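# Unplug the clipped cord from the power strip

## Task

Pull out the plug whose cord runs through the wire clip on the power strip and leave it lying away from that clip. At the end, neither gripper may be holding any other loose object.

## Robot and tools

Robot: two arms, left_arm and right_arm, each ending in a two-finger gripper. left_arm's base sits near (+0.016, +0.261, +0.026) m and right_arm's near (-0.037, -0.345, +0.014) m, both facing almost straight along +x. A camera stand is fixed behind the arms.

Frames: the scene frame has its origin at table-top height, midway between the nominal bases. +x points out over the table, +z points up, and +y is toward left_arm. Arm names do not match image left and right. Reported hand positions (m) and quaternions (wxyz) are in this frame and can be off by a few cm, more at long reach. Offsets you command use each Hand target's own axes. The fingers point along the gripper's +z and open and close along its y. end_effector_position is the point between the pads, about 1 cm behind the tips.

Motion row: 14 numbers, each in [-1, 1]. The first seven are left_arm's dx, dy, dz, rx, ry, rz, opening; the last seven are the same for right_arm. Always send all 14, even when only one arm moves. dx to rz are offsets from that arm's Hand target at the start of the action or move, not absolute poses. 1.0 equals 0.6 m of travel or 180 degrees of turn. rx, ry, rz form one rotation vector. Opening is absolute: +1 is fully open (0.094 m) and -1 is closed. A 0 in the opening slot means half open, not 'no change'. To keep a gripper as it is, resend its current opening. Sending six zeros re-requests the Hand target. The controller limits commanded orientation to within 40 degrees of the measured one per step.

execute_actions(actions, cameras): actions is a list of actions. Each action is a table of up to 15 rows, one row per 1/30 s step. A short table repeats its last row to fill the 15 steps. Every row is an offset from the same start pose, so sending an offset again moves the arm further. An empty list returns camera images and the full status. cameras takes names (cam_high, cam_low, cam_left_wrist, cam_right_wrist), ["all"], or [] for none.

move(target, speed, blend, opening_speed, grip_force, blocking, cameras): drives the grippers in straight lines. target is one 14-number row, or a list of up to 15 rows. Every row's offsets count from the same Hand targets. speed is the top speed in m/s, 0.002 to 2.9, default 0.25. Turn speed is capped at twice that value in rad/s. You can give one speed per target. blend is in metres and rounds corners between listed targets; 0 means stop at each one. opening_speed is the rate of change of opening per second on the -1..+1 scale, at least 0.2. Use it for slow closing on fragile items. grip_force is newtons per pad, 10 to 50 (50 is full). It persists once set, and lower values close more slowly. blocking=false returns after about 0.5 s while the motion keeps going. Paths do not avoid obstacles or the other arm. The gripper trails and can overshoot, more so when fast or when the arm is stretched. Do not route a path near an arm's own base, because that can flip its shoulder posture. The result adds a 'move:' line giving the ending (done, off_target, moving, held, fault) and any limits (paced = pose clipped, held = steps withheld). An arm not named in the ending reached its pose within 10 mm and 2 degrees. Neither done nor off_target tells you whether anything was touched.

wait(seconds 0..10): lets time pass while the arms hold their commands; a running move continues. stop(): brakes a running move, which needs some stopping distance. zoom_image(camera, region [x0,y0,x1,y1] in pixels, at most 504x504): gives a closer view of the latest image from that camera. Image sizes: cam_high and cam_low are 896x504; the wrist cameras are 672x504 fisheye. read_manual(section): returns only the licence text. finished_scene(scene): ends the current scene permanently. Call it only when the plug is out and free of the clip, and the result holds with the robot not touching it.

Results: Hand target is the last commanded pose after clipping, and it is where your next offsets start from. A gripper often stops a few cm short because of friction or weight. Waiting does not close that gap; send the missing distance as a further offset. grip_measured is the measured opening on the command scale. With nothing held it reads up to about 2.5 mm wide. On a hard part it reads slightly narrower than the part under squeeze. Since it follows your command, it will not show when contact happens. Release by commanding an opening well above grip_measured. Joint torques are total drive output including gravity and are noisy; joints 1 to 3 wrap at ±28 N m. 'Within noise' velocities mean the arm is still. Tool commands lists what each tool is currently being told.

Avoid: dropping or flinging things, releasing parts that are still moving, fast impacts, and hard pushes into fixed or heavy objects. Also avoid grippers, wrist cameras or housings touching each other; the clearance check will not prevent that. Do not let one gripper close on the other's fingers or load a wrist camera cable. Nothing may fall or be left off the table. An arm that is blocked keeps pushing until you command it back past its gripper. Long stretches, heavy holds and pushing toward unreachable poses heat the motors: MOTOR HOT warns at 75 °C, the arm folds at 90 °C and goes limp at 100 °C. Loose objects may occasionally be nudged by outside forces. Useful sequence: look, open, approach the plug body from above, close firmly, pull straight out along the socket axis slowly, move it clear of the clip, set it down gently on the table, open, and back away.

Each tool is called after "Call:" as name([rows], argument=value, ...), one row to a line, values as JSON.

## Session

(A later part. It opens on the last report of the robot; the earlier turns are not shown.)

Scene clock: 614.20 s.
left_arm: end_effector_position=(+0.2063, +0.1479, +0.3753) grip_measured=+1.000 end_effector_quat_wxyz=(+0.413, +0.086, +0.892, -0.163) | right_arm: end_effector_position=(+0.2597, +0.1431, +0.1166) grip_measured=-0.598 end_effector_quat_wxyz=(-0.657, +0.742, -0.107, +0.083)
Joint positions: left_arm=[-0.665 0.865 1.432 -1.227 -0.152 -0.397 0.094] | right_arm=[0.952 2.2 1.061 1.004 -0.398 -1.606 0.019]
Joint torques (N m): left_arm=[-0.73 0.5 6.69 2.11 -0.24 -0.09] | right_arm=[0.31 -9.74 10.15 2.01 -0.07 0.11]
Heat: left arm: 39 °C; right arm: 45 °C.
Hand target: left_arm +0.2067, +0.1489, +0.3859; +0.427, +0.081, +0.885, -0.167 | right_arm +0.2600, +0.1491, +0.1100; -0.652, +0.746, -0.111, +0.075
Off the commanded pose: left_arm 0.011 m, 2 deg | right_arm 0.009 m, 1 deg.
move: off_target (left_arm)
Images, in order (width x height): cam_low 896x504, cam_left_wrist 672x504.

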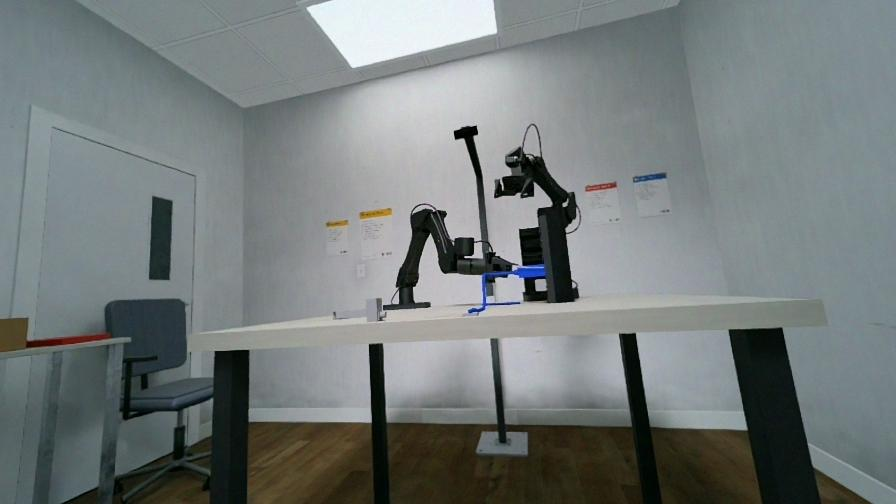

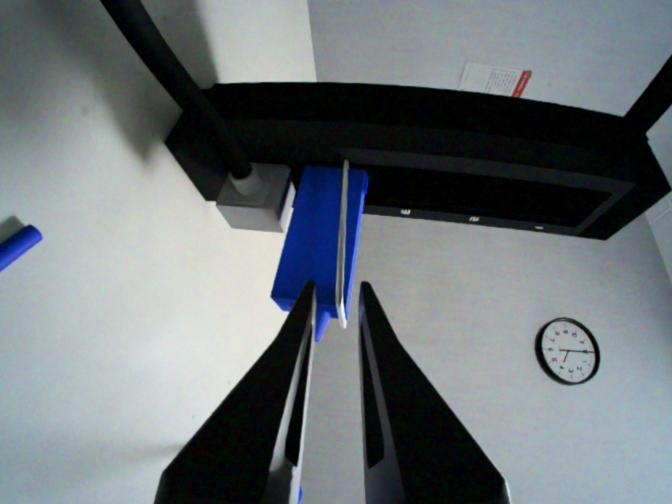

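Call:
move([
  [0,0,0,0,0,0,1,0,0,0,0,0,0,-0.87],
  [0,0,0,0,0,0,1,-0.005,-0.061,0.002,-0.0803,0.0057,-0.0214,-0.87],
], speed=0.05, cameras=["cam_left_wrist","cam_low"])

Call:
zoom_image(camera="cam_left_wrist", region=[240, 150, 440, 370])

Call:
zoom_image(camera="cam_low", region=[480, 230, 580, 310])

Scene clock: 632.67 s.
left_arm: end_effector_position=(+0.2063, +0.1479, +0.3753) grip_measured=+1.000 end_effector_quat_wxyz=(+0.413, +0.086, +0.892, -0.163) | right_arm: end_effector_position=(+0.2607, +0.1463, +0.1157) grip_measured=-0.868 end_effector_quat_wxyz=(-0.528, +0.837, -0.113, +0.083)
Joint positions: left_arm=[-0.665 0.865 1.432 -1.227 -0.152 -0.397 0.094] | right_arm=[0.977 2.069 1.242 0.359 -0.321 -1.749 0.006]
Joint torques (N m): left_arm=[-0.76 0.49 6.65 2.11 -0.24 -0.1] | right_arm=[0.53 -14.38 12.38 1.98 -0.22 0.03]
Heat: left arm: 39 °C; right arm: 46 °C.
Hand target: left_arm +0.2067, +0.1489, +0.3859; +0.427, +0.081, +0.885, -0.167 | right_arm +0.2598, +0.1556, +0.1461; -0.549, +0.825, -0.100, +0.088
Off the commanded pose: left_arm 0.011 m, 2 deg | right_arm 0.032 m, 3 deg.
move: off_target (left_arm, right_arm)
Images, in order (width x height): cam_low 896x504, cam_left_wrist 672x504.

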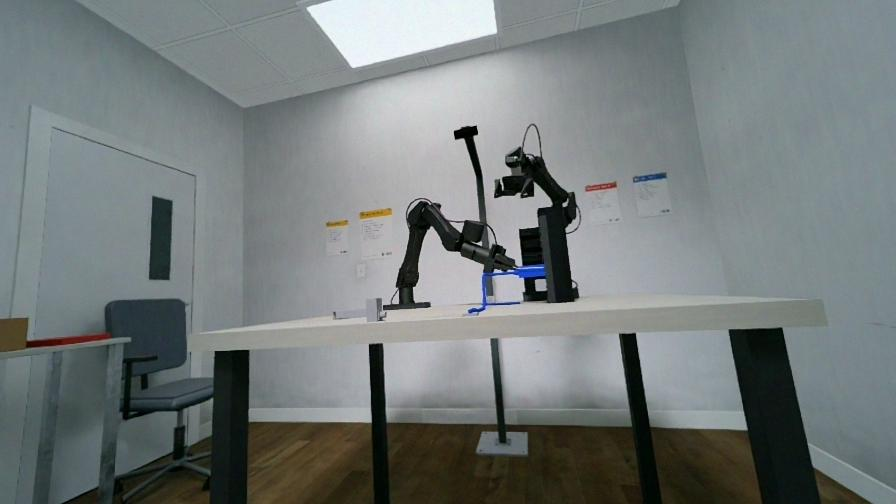

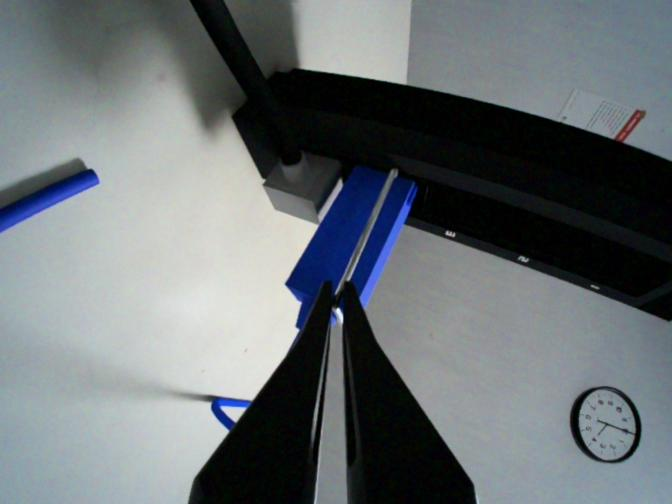

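Scaled by 2.291 from the camera's 672x504 image, which has a finer 960x720 frame.

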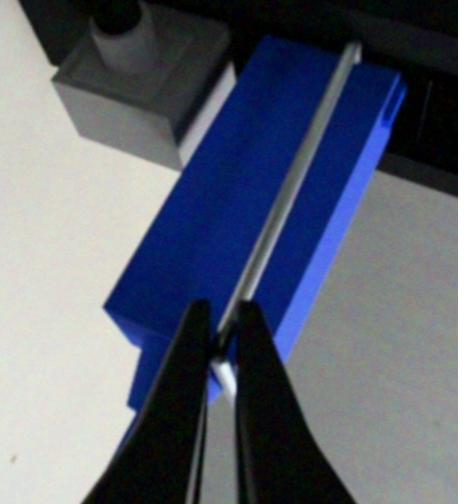

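Scaled by 5.040 from the camera's 896x504 image, which has a finer 1280x720 frame.

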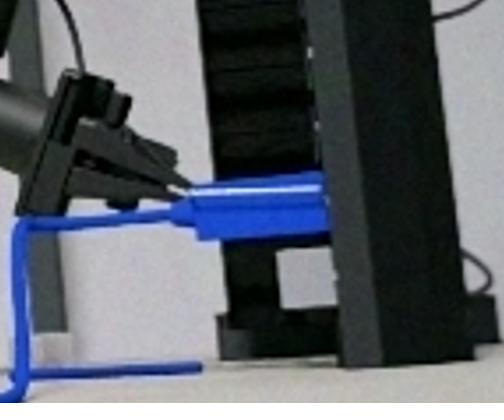

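Call:
move(target=[0,0,0,0,0,0,1,0,-0.0487,-0.0131,-0.0644,0.0046,-0.017,-0.87], speed=0.04, cameras=["cam_left_wrist","cam_low"])

Call:
zoom_image(camera="cam_low", region=[480, 230, 580, 310])

Scene clock: 655.43 s.
left_arm: end_effector_position=(+0.2063, +0.1479, +0.3753) grip_measured=+1.000 end_effector_quat_wxyz=(+0.413, +0.086, +0.892, -0.163) | right_arm: end_effector_position=(+0.2630, +0.1546, +0.1577) grip_measured=-0.868 end_effector_quat_wxyz=(-0.450, +0.882, -0.099, +0.097)
Joint positions: left_arm=[-0.665 0.865 1.432 -1.227 -0.152 -0.397 0.094] | right_arm=[1.007 2.041 1.544 -0.137 -0.238 -1.842 0.006]
Joint torques (N m): left_arm=[-0.75 0.51 6.67 2.1 -0.24 -0.1] | right_arm=[0.58 -13.38 13.26 1.75 -0.19 -0.06]
Heat: left arm: 39 °C; right arm: 51 °C.
Hand target: left_arm +0.2067, +0.1489, +0.3859; +0.427, +0.081, +0.885, -0.167 | right_arm +0.2599, +0.1597, +0.1762; -0.460, +0.878, -0.091, +0.098
Off the commanded pose: left_arm 0.011 m, 2 deg | right_arm 0.019 m, 2 deg.
move: off_target (left_arm, right_arm)
Images, in order (width x height): cam_low 896x504, cam_left_wrist 672x504.

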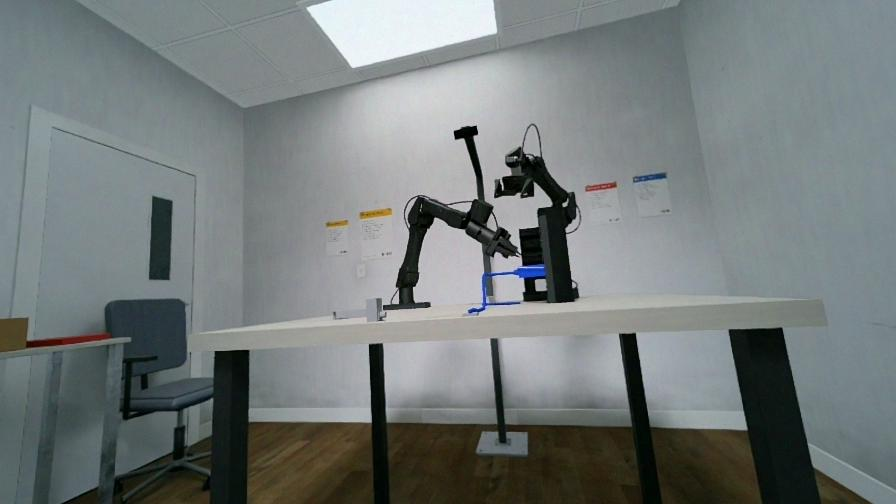

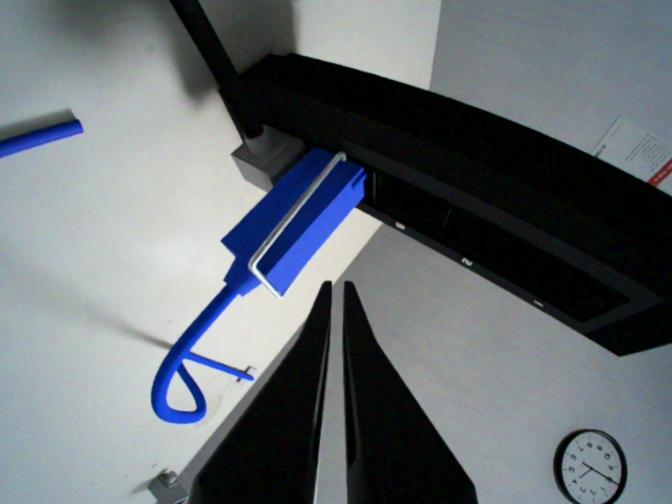

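Scaled by 5.040 from the camera's 896x504 image, which has a finer 1280x720 frame.

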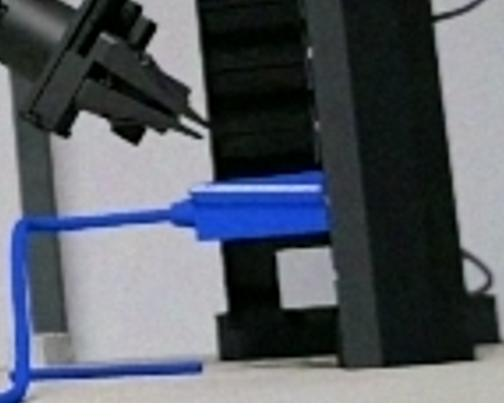

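Call:
zoom_image(camera="cam_left_wrist", region=[200, 110, 400, 320])

Scaled by 2.400 from the camera's 672x504 image, which has a finer 960x720 frame.

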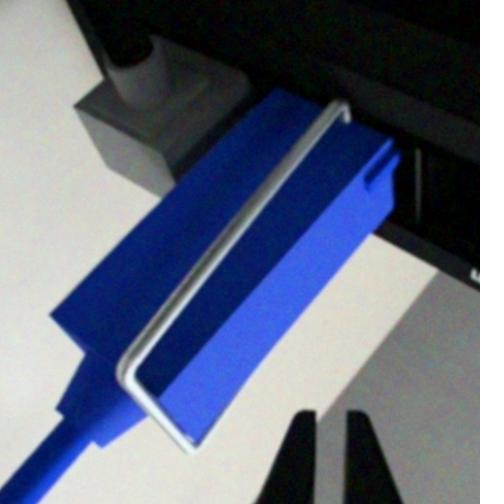

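Call:
move([
  [0,0,0,0,0,0,1,0.0107,0.044,-0.0604,0,0,0,-0.6],
  [0,0,0,0,0,0,1,-0.0072,0.1505,0.0032,0.1446,-0.0104,0.0384,-0.6],
], speed=0.1, cameras=["cam_left_wrist"])

Scene clock: 682.10 s.
left_arm: end_effector_position=(+0.2063, +0.1479, +0.3753) grip_measured=+1.000 end_effector_quat_wxyz=(+0.413, +0.086, +0.892, -0.163) | right_arm: end_effector_position=(+0.2512, +0.1164, +0.1122) grip_measured=-0.602 end_effector_quat_wxyz=(-0.657, +0.742, -0.100, +0.089)
Joint positions: left_arm=[-0.665 0.865 1.432 -1.227 -0.152 -0.397 0.094] | right_arm=[0.925 2.154 0.936 1.086 -0.425 -1.626 0.019]
Joint torques (N m): left_arm=[-0.75 0.5 6.65 2.11 -0.24 -0.1] | right_arm=[-0.84 -9.61 5.46 2.31 -0.25 0.26]
Heat: left arm: 39 °C; right arm: 49 °C.
Hand target: left_arm +0.2067, +0.1489, +0.3859; +0.427, +0.081, +0.885, -0.167 | right_arm +0.2499, +0.1116, +0.1003; -0.652, +0.746, -0.111, +0.074
Off the commanded pose: left_arm 0.011 m, 2 deg | right_arm 0.013 m, 2 deg.
move: off_target (left_arm, right_arm)
Images, in order (width x height): cam_left_wrist 672x504.

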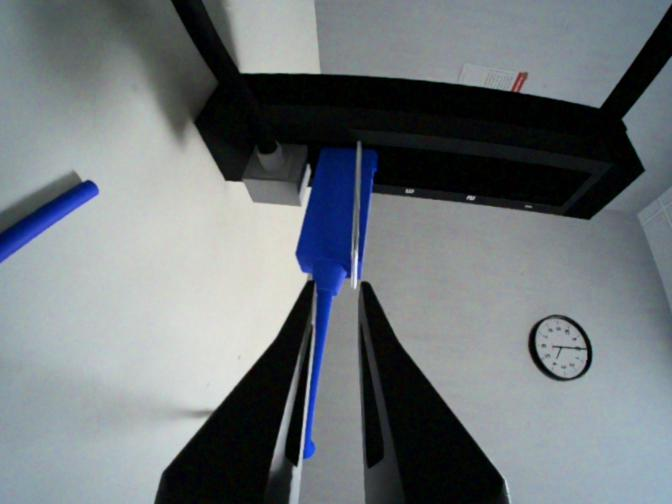

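Call:
move(target=[0,0,0,0,0,0,1,-0.001,-0.0263,0.0655,0,0,0,-0.6], speed=0.06, cameras=["cam_left_wrist"])

Call:
move(target=[0,0,0,0,0,0,1,0,0,0,0,0,0,-1], opening_speed=0.4, cameras=["cam_left_wrist","cam_low"])

Call:
zoom_image(camera="cam_left_wrist", region=[240, 150, 440, 370])

Call:
zoom_image(camera="cam_low", region=[480, 230, 580, 310])

Scene clock: 695.80 s.
left_arm: end_effector_position=(+0.2063, +0.1479, +0.3753) grip_measured=+1.000 end_effector_quat_wxyz=(+0.413, +0.086, +0.892, -0.163) | right_arm: end_effector_position=(+0.2603, +0.1449, +0.1148) grip_measured=-0.602 end_effector_quat_wxyz=(-0.655, +0.744, -0.103, +0.087)
Joint positions: left_arm=[-0.665 0.865 1.432 -1.227 -0.152 -0.397 0.094] | right_arm=[0.954 2.207 1.071 0.997 -0.396 -1.618 0.019]
Joint torques (N m): left_arm=[-0.73 0.49 6.68 2.1 -0.24 -0.09] | right_arm=[0.35 -10.19 10.37 1.99 -0.08 0.25]
Heat: left arm: 39 °C; right arm: 47 °C.
Hand target: left_arm +0.2067, +0.1489, +0.3859; +0.427, +0.081, +0.885, -0.167 | right_arm +0.2605, +0.1514, +0.1103; -0.652, +0.747, -0.111, +0.074
Off the commanded pose: left_arm 0.011 m, 2 deg | right_arm 0.008 m, 2 deg.
move: off_target (left_arm)
Images, in order (width x height): cam_left_wrist 672x504.

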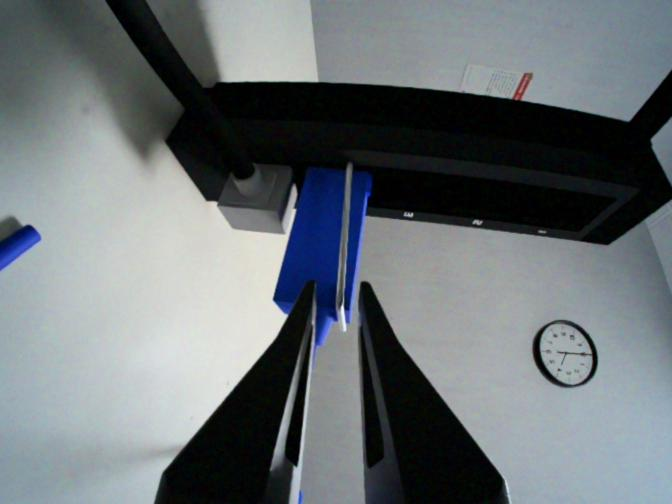

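Scene clock: 697.00 s.
left_arm: end_effector_position=(+0.2063, +0.1479, +0.3753) grip_measured=+1.000 end_effector_quat_wxyz=(+0.413, +0.086, +0.892, -0.163) | right_arm: end_effector_position=(+0.2606, +0.1453, +0.1155) grip_measured=-0.950 end_effector_quat_wxyz=(-0.655, +0.743, -0.103, +0.087)
Joint positions: left_arm=[-0.665 0.865 1.432 -1.227 -0.152 -0.397 0.094] | right_arm=[0.954 2.207 1.072 0.997 -0.396 -1.618 0.002]
Joint torques (N m): left_arm=[-0.76 0.51 6.67 2.11 -0.24 -0.08] | right_arm=[0.42 -10.13 10.32 2.01 -0.11 0.25]
Heat: left arm: 39 °C; right arm: 47 °C.
Hand target: left_arm +0.2067, +0.1489, +0.3859; +0.427, +0.081, +0.885, -0.167 | right_arm +0.2604, +0.1514, +0.1103; -0.652, +0.747, -0.111, +0.074
Off the commanded pose: left_arm 0.011 m, 2 deg | right_arm 0.008 m, 2 deg.
move: off_target (left_arm)
Images, in order (width x height): cam_low 896x504, cam_left_wrist 672x504.

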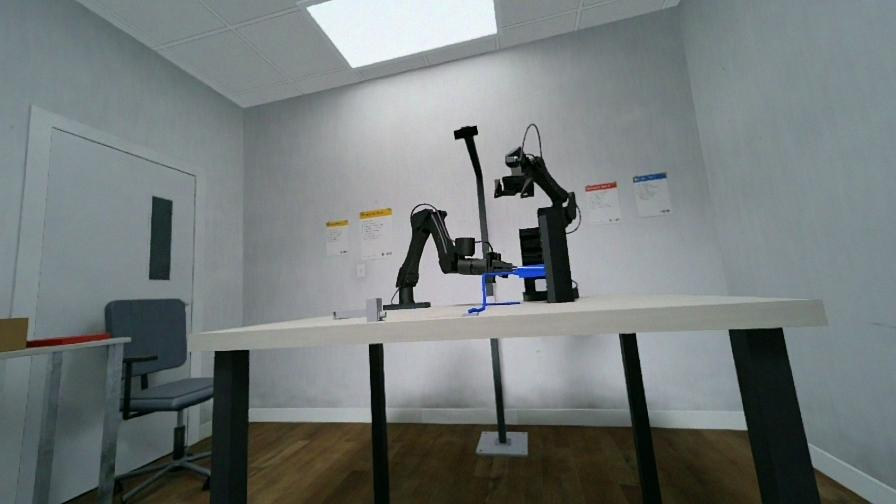

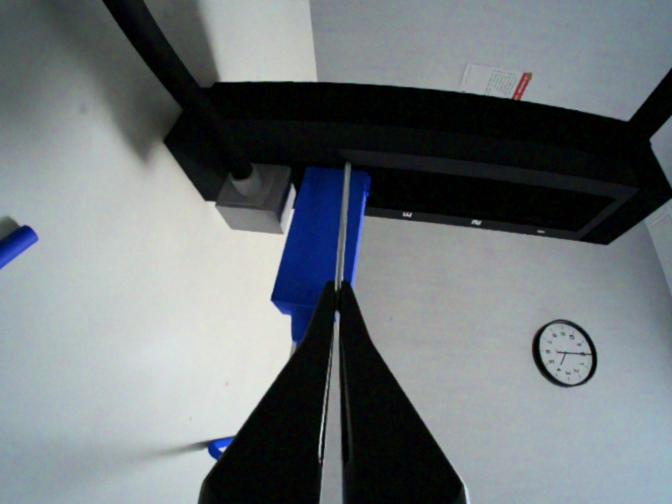

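Scaled by 2.291 from the camera's 672x504 image, which has a finer 960x720 frame.

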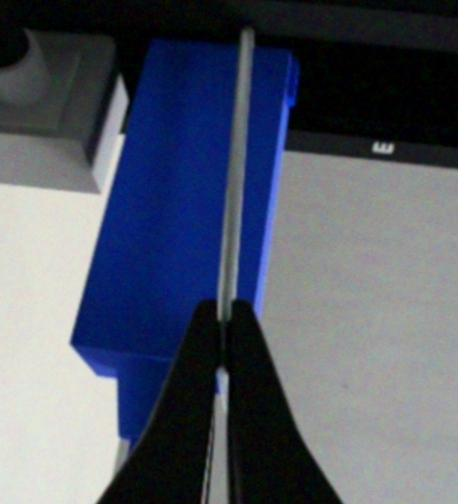

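Scaled by 5.040 from the camera's 896x504 image, which has a finer 1280x720 frame.

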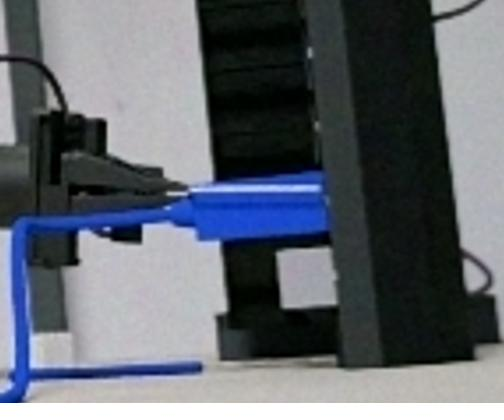

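Call:
move(target=[0,0,0,0,0,0,1,-0.0088,-0.0818,0.0105,-0.1607,0.0113,-0.0428,-1], speed=0.05, cameras=["cam_left_wrist","cam_low"])

Call:
zoom_image(camera="cam_left_wrist", region=[240, 150, 440, 370])

Call:
zoom_image(camera="cam_low", region=[480, 230, 580, 310])

Scene clock: 716.60 s.
left_arm: end_effector_position=(+0.2063, +0.1479, +0.3753) grip_measured=+1.000 end_effector_quat_wxyz=(+0.413, +0.086, +0.892, -0.163) | right_arm: end_effector_position=(+0.2614, +0.1572, +0.1482) grip_measured=-0.952 end_effector_quat_wxyz=(-0.430, +0.892, -0.095, +0.100)
Joint positions: left_arm=[-0.665 0.865 1.432 -1.227 -0.152 -0.397 0.094] | right_arm=[1.02 2.068 1.579 -0.186 -0.211 -1.86 0.002]
Joint torques (N m): left_arm=[-0.73 0.51 6.64 2.1 -0.24 -0.09] | right_arm=[0.4 -11.59 13.76 1.84 -0.18 -0.03]
Heat: left arm: 39 °C; right arm: 48 °C.
Hand target: left_arm +0.2067, +0.1489, +0.3859; +0.427, +0.081, +0.885, -0.167 | right_arm +0.2604, +0.1649, +0.1581; -0.436, +0.890, -0.088, +0.101
Off the commanded pose: left_arm 0.011 m, 2 deg | right_arm 0.013 m, 1 deg.
move: off_target (left_arm, right_arm)
Images, in order (width x height): cam_low 896x504, cam_left_wrist 672x504.

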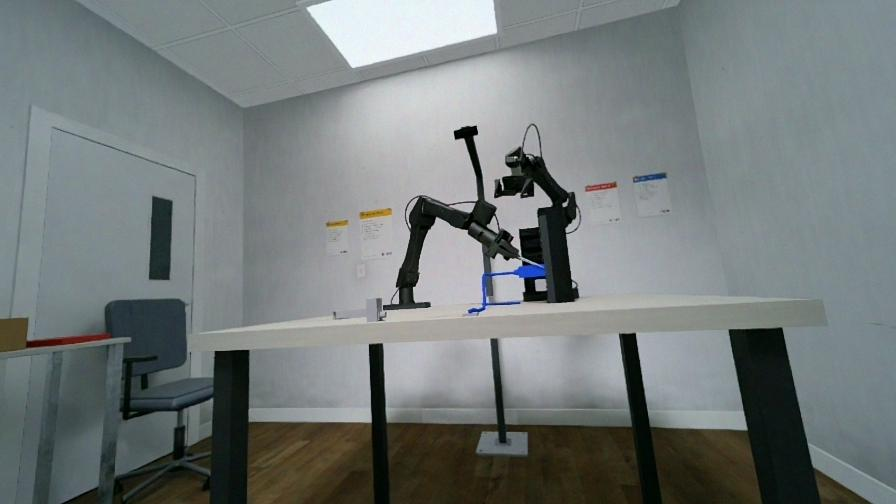

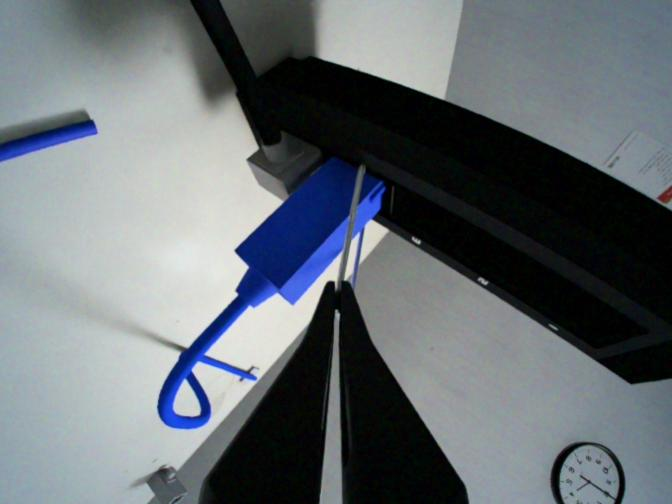

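Scaled by 2.291 from the camera's 672x504 image, which has a finer 960x720 frame.

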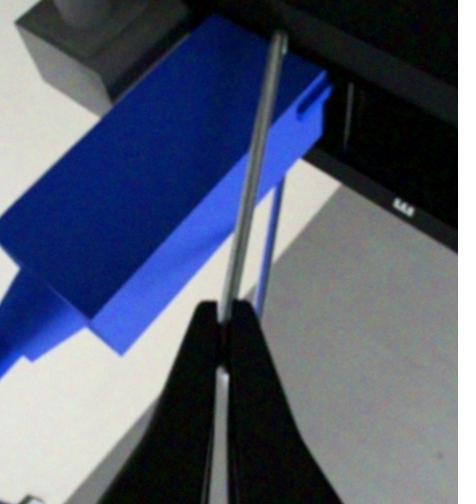

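Scaled by 5.040 from the camera's 896x504 image, which has a finer 1280x720 frame.

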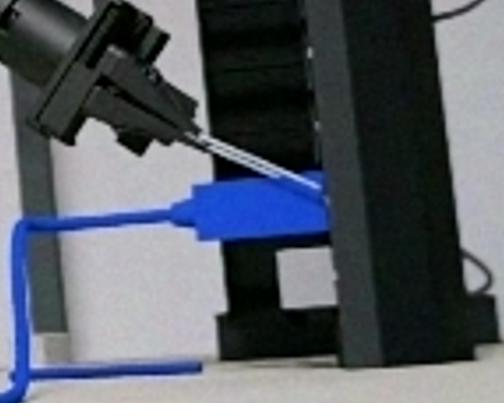

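Call:
wait(seconds=0.1, cameras=["cam_right_wrist","cam_high"])

Call:
zoom_image(camera="cam_right_wrist", region=[130, 120, 430, 420])

Call:
zoom_image(camera="cam_high", region=[390, 30, 590, 180])

Scene clock: 736.00 s.
left_arm: end_effector_position=(+0.2063, +0.1479, +0.3753) grip_measured=+1.000 end_effector_quat_wxyz=(+0.413, +0.086, +0.892, -0.163) | right_arm: end_effector_position=(+0.2614, +0.1572, +0.1482) grip_measured=-0.952 end_effector_quat_wxyz=(-0.430, +0.892, -0.095, +0.100)
Joint positions: left_arm=[-0.665 0.865 1.432 -1.227 -0.152 -0.397 0.094] | right_arm=[1.02 2.068 1.579 -0.186 -0.211 -1.861 0.002]
Joint torques (N m): left_arm=[-0.77 0.5 6.68 2.1 -0.24 -0.09] | right_arm=[0.32 -11.62 13.65 1.83 -0.16 -0.02]
Heat: left arm: 39 °C; right arm: 53 °C.
Hand target: left_arm +0.2067, +0.1489, +0.3859; +0.427, +0.081, +0.885, -0.167 | right_arm +0.2604, +0.1649, +0.1581; -0.436, +0.890, -0.088, +0.101
Tool commands: left_gripper/opening=+1.0 right_gripper/opening=-1.0
Off the commanded pose: left_arm 0.011 m, 2 deg | right_arm 0.013 m, 1 deg.
wait: 0.10 s; at rest from the start
Images, in order (width x height): cam_high 896x504, cam_right_wrist 672x504.

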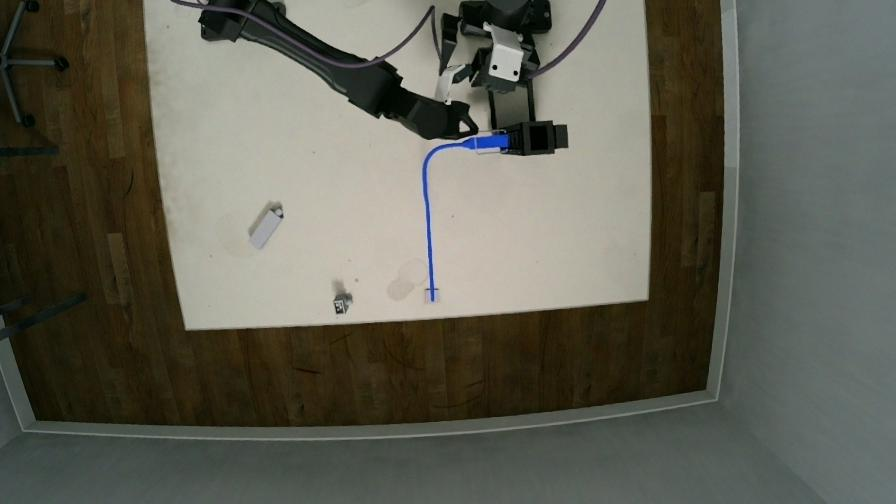

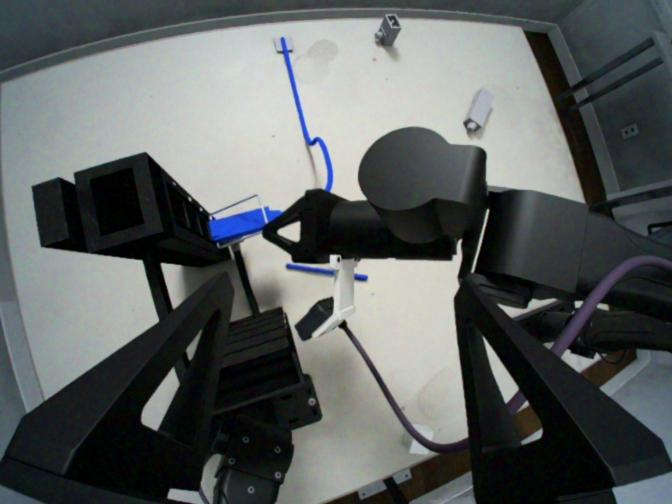

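Scaled by 1.680 from the camera's 672x504 image, which has a finer 960x720 frame.

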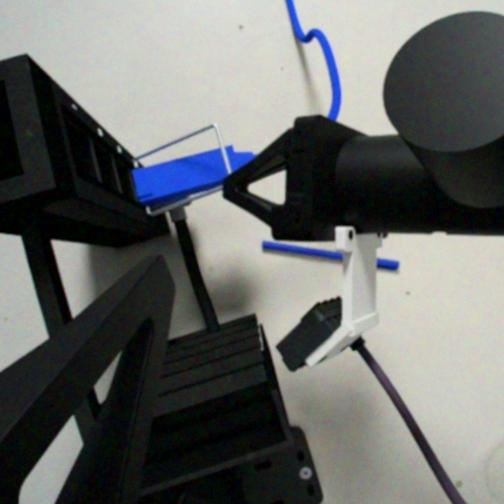

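Scaled by 2.520 from the camera's 896x504 image, which has a finer 1280x720 frame.

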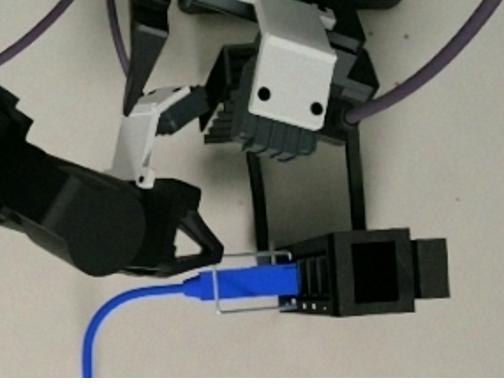

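Call:
move(target=[0,0,0,0,0,0,1,0,0,0,0,0,0,-0.8], opening_speed=0.4, cameras=["cam_left_wrist","cam_low"])

Call:
zoom_image(camera="cam_left_wrist", region=[240, 150, 440, 370])

Call:
zoom_image(camera="cam_low", region=[480, 230, 580, 310])

Scene clock: 756.17 s.
left_arm: end_effector_position=(+0.2063, +0.1479, +0.3753) grip_measured=+1.000 end_effector_quat_wxyz=(+0.413, +0.086, +0.892, -0.163) | right_arm: end_effector_position=(+0.2619, +0.1579, +0.1500) grip_measured=-0.802 end_effector_quat_wxyz=(-0.431, +0.892, -0.094, +0.101)
Joint positions: left_arm=[-0.665 0.865 1.432 -1.227 -0.152 -0.397 0.094] | right_arm=[1.02 2.068 1.584 -0.186 -0.211 -1.861 0.009]
Joint torques (N m): left_arm=[-0.75 0.53 6.68 2.11 -0.24 -0.09] | right_arm=[0.47 -11.63 13.38 1.8 -0.21 -0.03]
Heat: left arm: 39 °C; right arm: 55 °C.
Hand target: left_arm +0.2067, +0.1489, +0.3859; +0.427, +0.081, +0.885, -0.167 | right_arm +0.2605, +0.1649, +0.1581; -0.436, +0.890, -0.088, +0.101
Off the commanded pose: left_arm 0.011 m, 2 deg | right_arm 0.011 m, 1 deg.
move: off_target (left_arm, right_arm)
Images, in order (width x height): cam_low 896x504, cam_left_wrist 672x504.

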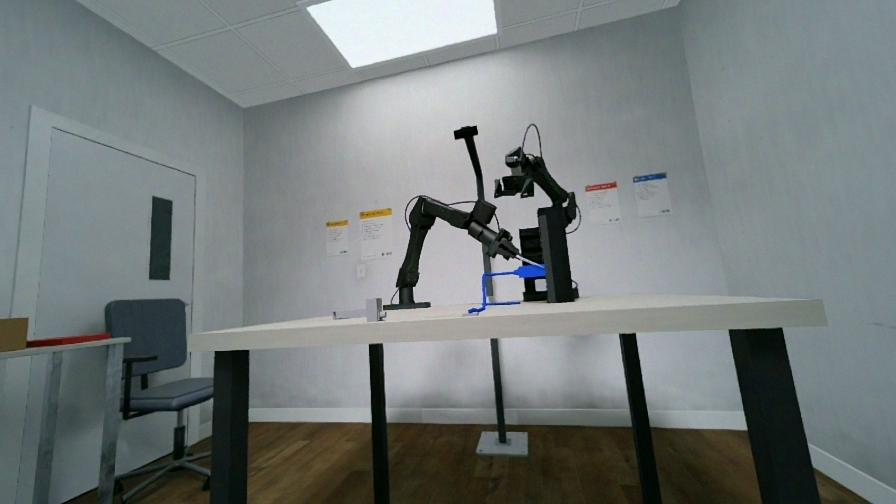

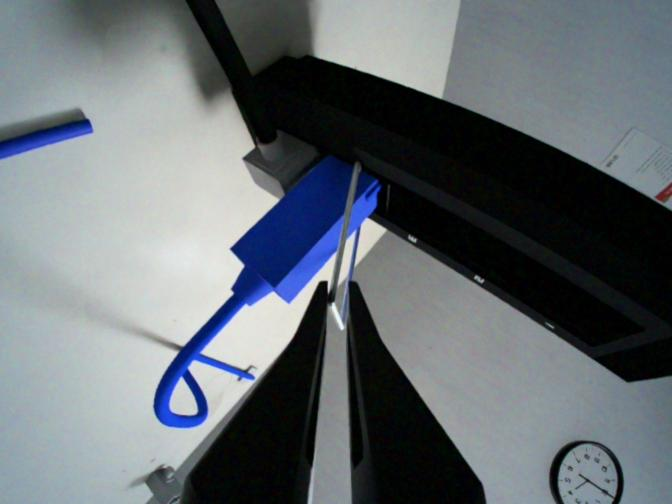

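Scaled by 2.291 from the camera's 672x504 image, which has a finer 960x720 frame.

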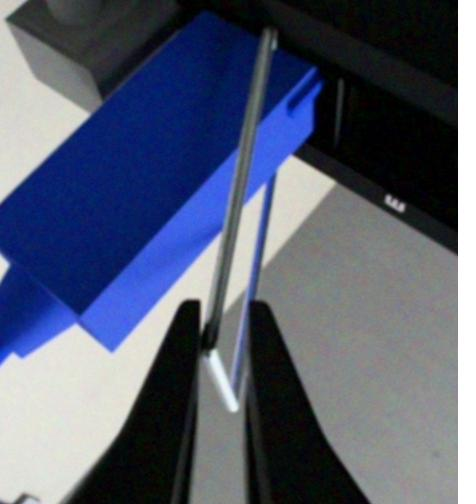

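Scaled by 5.040 from the camera's 896x504 image, which has a finer 1280x720 frame.

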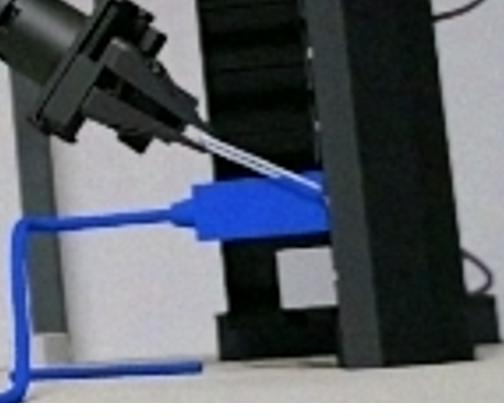

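Call:
move(target=[0,0,0,0,0,0,1,0,0,0,0,0,0,-0.55], opening_speed=0.4, cameras=["cam_left_wrist","cam_low"])

Call:
zoom_image(camera="cam_left_wrist", region=[240, 150, 440, 370])

Call:
zoom_image(camera="cam_low", region=[480, 230, 580, 310])

Scene clock: 762.10 s.
left_arm: end_effector_position=(+0.2063, +0.1479, +0.3753) grip_measured=+1.000 end_effector_quat_wxyz=(+0.413, +0.086, +0.892, -0.163) | right_arm: end_effector_position=(+0.2619, +0.1579, +0.1500) grip_measured=-0.552 end_effector_quat_wxyz=(-0.431, +0.892, -0.094, +0.101)
Joint positions: left_arm=[-0.665 0.865 1.432 -1.227 -0.152 -0.397 0.094] | right_arm=[1.02 2.068 1.584 -0.186 -0.211 -1.861 0.021]
Joint torques (N m): left_arm=[-0.75 0.53 6.68 2.11 -0.23 -0.09] | right_arm=[0.34 -11.58 13.37 1.81 -0.16 -0.02]
Heat: left arm: 39 °C; right arm: 55 °C.
Hand target: left_arm +0.2067, +0.1489, +0.3859; +0.427, +0.081, +0.885, -0.167 | right_arm +0.2605, +0.1649, +0.1581; -0.436, +0.890, -0.088, +0.101
Off the commanded pose: left_arm 0.011 m, 2 deg | right_arm 0.011 m, 1 deg.
move: off_target (left_arm, right_arm)
Images, in order (width x height): cam_low 896x504, cam_left_wrist 672x504.

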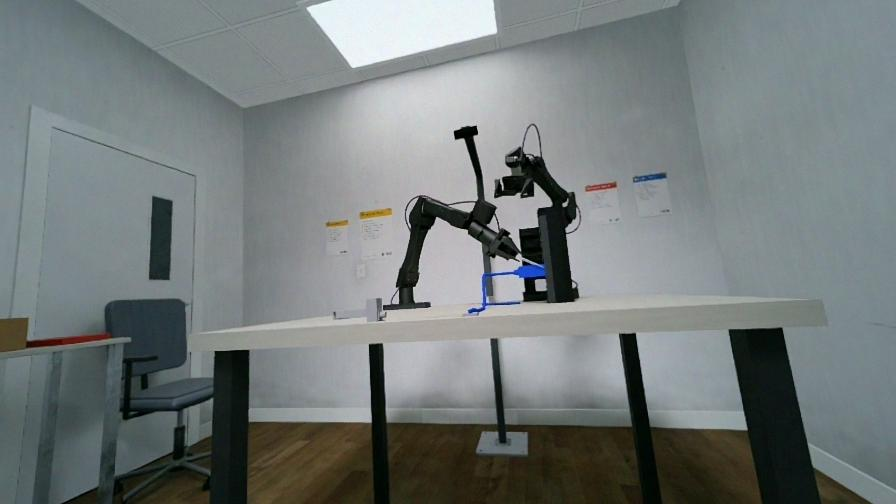

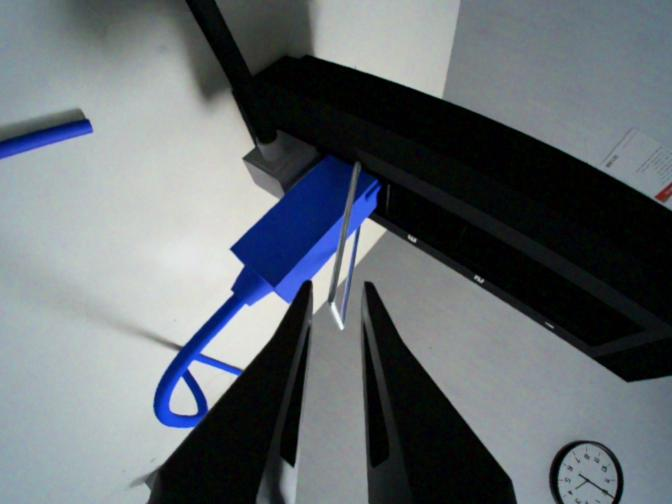

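Scaled by 2.291 from the camera's 672x504 image, which has a finer 960x720 frame.

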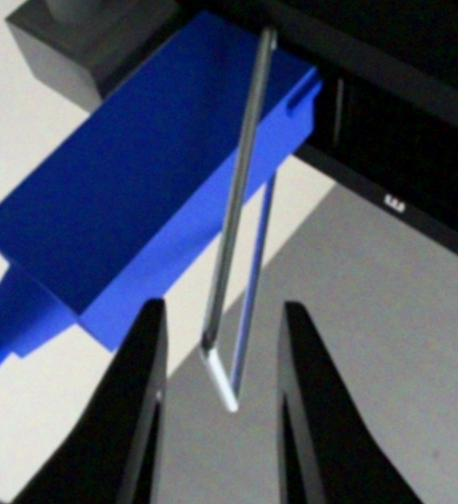

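Scaled by 5.040 from the camera's 896x504 image, which has a finer 1280x720 frame.

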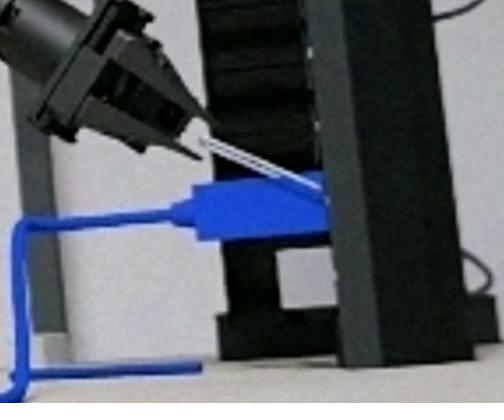

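Call:
move([
  [0,0,0,0,0,0,1,0,0,-0.1,0,0,0,-0.55],
  [0,0,0,0,0,0,1,0.0757,0.056,-0.0945,0.0101,-0.1437,0.4834,-0.15],
], speed=0.12, cameras=["cam_left_wrist","cam_low"])

Call:
zoom_image(camera="cam_left_wrist", region=[200, 50, 480, 310])

Call:
zoom_image(camera="cam_low", region=[440, 200, 600, 320])

Scene clock: 795.03 s.
left_arm: end_effector_position=(+0.2063, +0.1479, +0.3753) grip_measured=+1.000 end_effector_quat_wxyz=(+0.413, +0.086, +0.892, -0.163) | right_arm: end_effector_position=(+0.2886, +0.0941, +0.1842) grip_measured=-0.152 end_effector_quat_wxyz=(-0.418, +0.582, -0.572, -0.399)
Joint positions: left_arm=[-0.665 0.865 1.432 -1.227 -0.152 -0.397 0.094] | right_arm=[0.744 1.983 1.351 0.135 -0.801 -0.405 0.04]
Joint torques (N m): left_arm=[-0.73 0.51 6.67 2.11 -0.23 -0.09] | right_arm=[-0.87 -9.76 7.24 2.13 -0.48 0.1]
Heat: left arm: 39 °C; right arm: 52 °C.
Hand target: left_arm +0.2067, +0.1489, +0.3859; +0.427, +0.081, +0.885, -0.167 | right_arm +0.2875, +0.0905, +0.1702; -0.406, +0.579, -0.579, -0.406
Off the commanded pose: left_arm 0.011 m, 2 deg | right_arm 0.015 m, 2 deg.
move: off_target (left_arm, right_arm); target 2's new opening was sent with right_arm's hand 0.014 m and 2 deg from that target
Images, in order (width x height): cam_low 896x504, cam_left_wrist 672x504.

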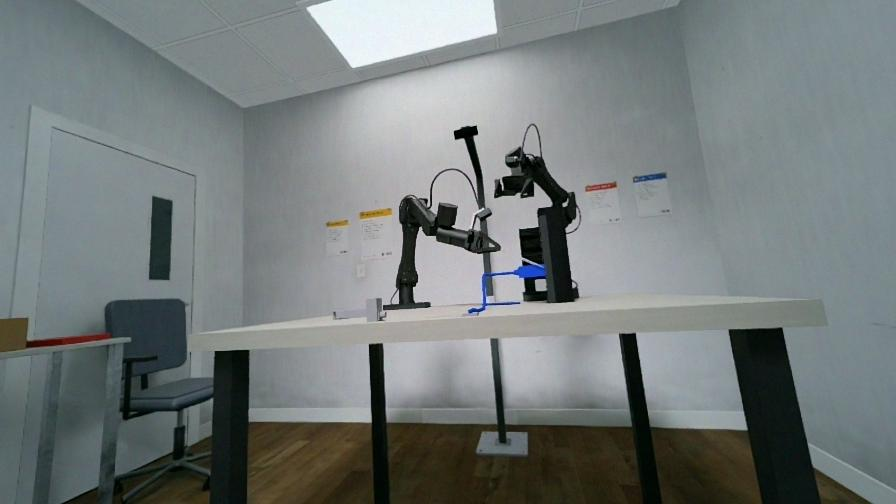

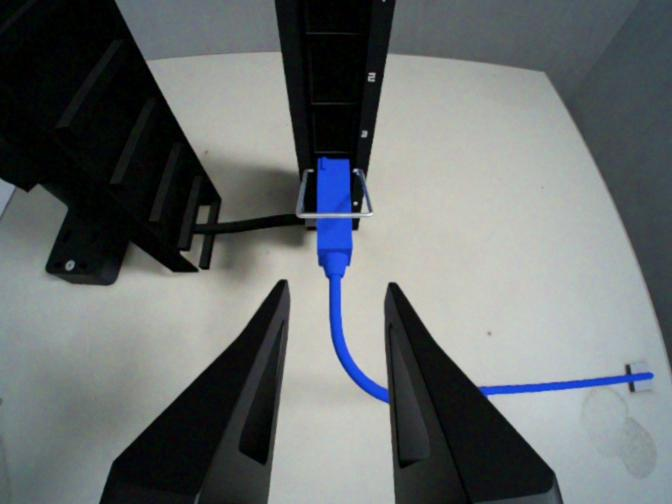

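Scaled by 1.800 from the camera's 672x504 image, which has a finer 960x720 frame.

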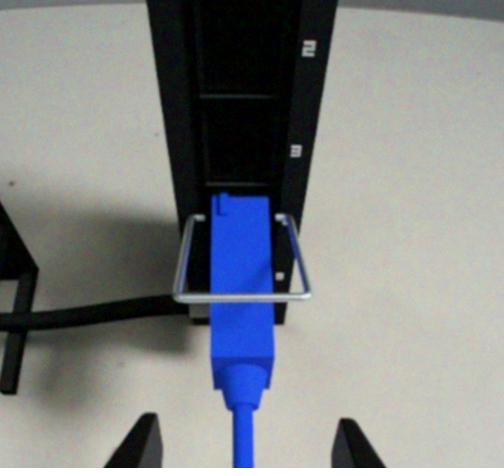

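Scaled by 3.150 from the camera's 896x504 image, which has a finer 1280x720 frame.

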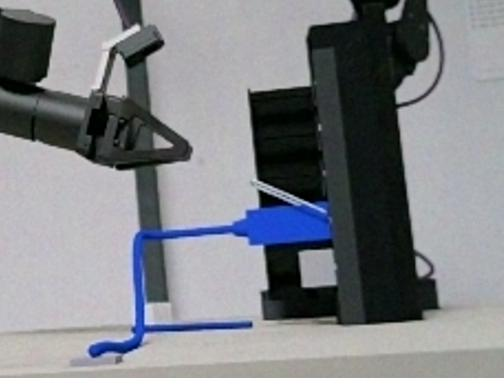

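Call:
move(target=[0,0,0,0,0,0,1,0.1068,0.0008,0.0477,0,0,0,-0.15], speed=0.1, cameras=["cam_left_wrist"])

Scene clock: 804.80 s.
left_arm: end_effector_position=(+0.2063, +0.1479, +0.3753) grip_measured=+1.000 end_effector_quat_wxyz=(+0.413, +0.086, +0.892, -0.163) | right_arm: end_effector_position=(+0.2922, +0.0971, +0.1129) grip_measured=-0.152 end_effector_quat_wxyz=(-0.418, +0.581, -0.573, -0.400)
Joint positions: left_arm=[-0.665 0.865 1.432 -1.227 -0.152 -0.397 0.094] | right_arm=[0.744 2.132 1.256 0.382 -0.801 -0.399 0.04]
Joint torques (N m): left_arm=[-0.73 0.51 6.68 2.11 -0.23 -0.1] | right_arm=[-0.06 -10.54 6.86 2.08 -0.37 0.13]
Heat: left arm: 39 °C; right arm: 49 °C.
Hand target: left_arm +0.2067, +0.1489, +0.3859; +0.427, +0.081, +0.885, -0.167 | right_arm +0.2870, +0.0956, +0.1003; -0.406, +0.579, -0.579, -0.406
Off the commanded pose: left_arm 0.011 m, 2 deg | right_arm 0.014 m, 2 deg.
move: off_target (left_arm, right_arm)
Images, in order (width x height): cam_left_wrist 672x504.

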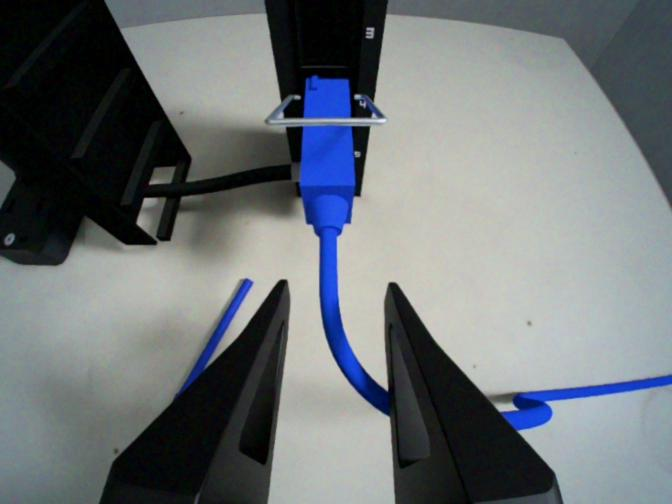

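Call:
move(target=[0,0,0,0,0,0,1,-0.0463,0.005,0.1127,0,0,0,-0.15], speed=0.08, cameras=["cam_left_wrist","cam_low"])

Call:
zoom_image(camera="cam_low", region=[480, 230, 580, 310])

Scene clock: 813.30 s.
left_arm: end_effector_position=(+0.2063, +0.1479, +0.3753) grip_measured=+1.000 end_effector_quat_wxyz=(+0.413, +0.086, +0.892, -0.163) | right_arm: end_effector_position=(+0.2849, +0.1638, +0.1124) grip_measured=-0.152 end_effector_quat_wxyz=(-0.420, +0.579, -0.570, -0.404)
Joint positions: left_arm=[-0.665 0.865 1.432 -1.227 -0.152 -0.397 0.094] | right_arm=[0.863 2.265 1.458 0.373 -0.7 -0.318 0.04]
Joint torques (N m): left_arm=[-0.73 0.51 6.64 2.11 -0.24 -0.09] | right_arm=[0.44 -11.1 11.64 1.75 -0.22 0.07]
Heat: left arm: 39 °C; right arm: 48 °C.
Hand target: left_arm +0.2067, +0.1489, +0.3859; +0.427, +0.081, +0.885, -0.167 | right_arm +0.2838, +0.1686, +0.1032; -0.406, +0.579, -0.579, -0.406
Off the commanded pose: left_arm 0.011 m, 2 deg | right_arm 0.010 m, 2 deg.
move: off_target (left_arm)
Images, in order (width x height): cam_low 896x504, cam_left_wrist 672x504.

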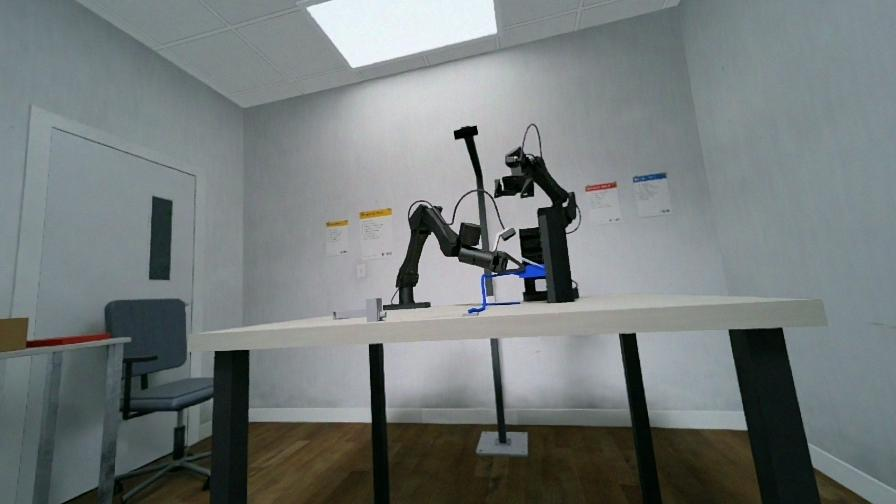

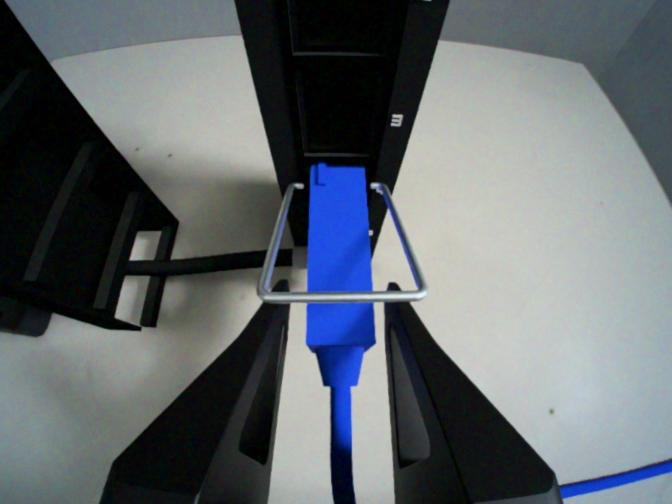

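Scaled by 5.040 from the camera's 896x504 image, which has a finer 1280x720 frame.

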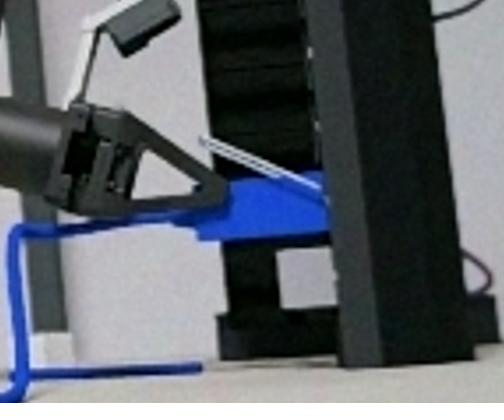

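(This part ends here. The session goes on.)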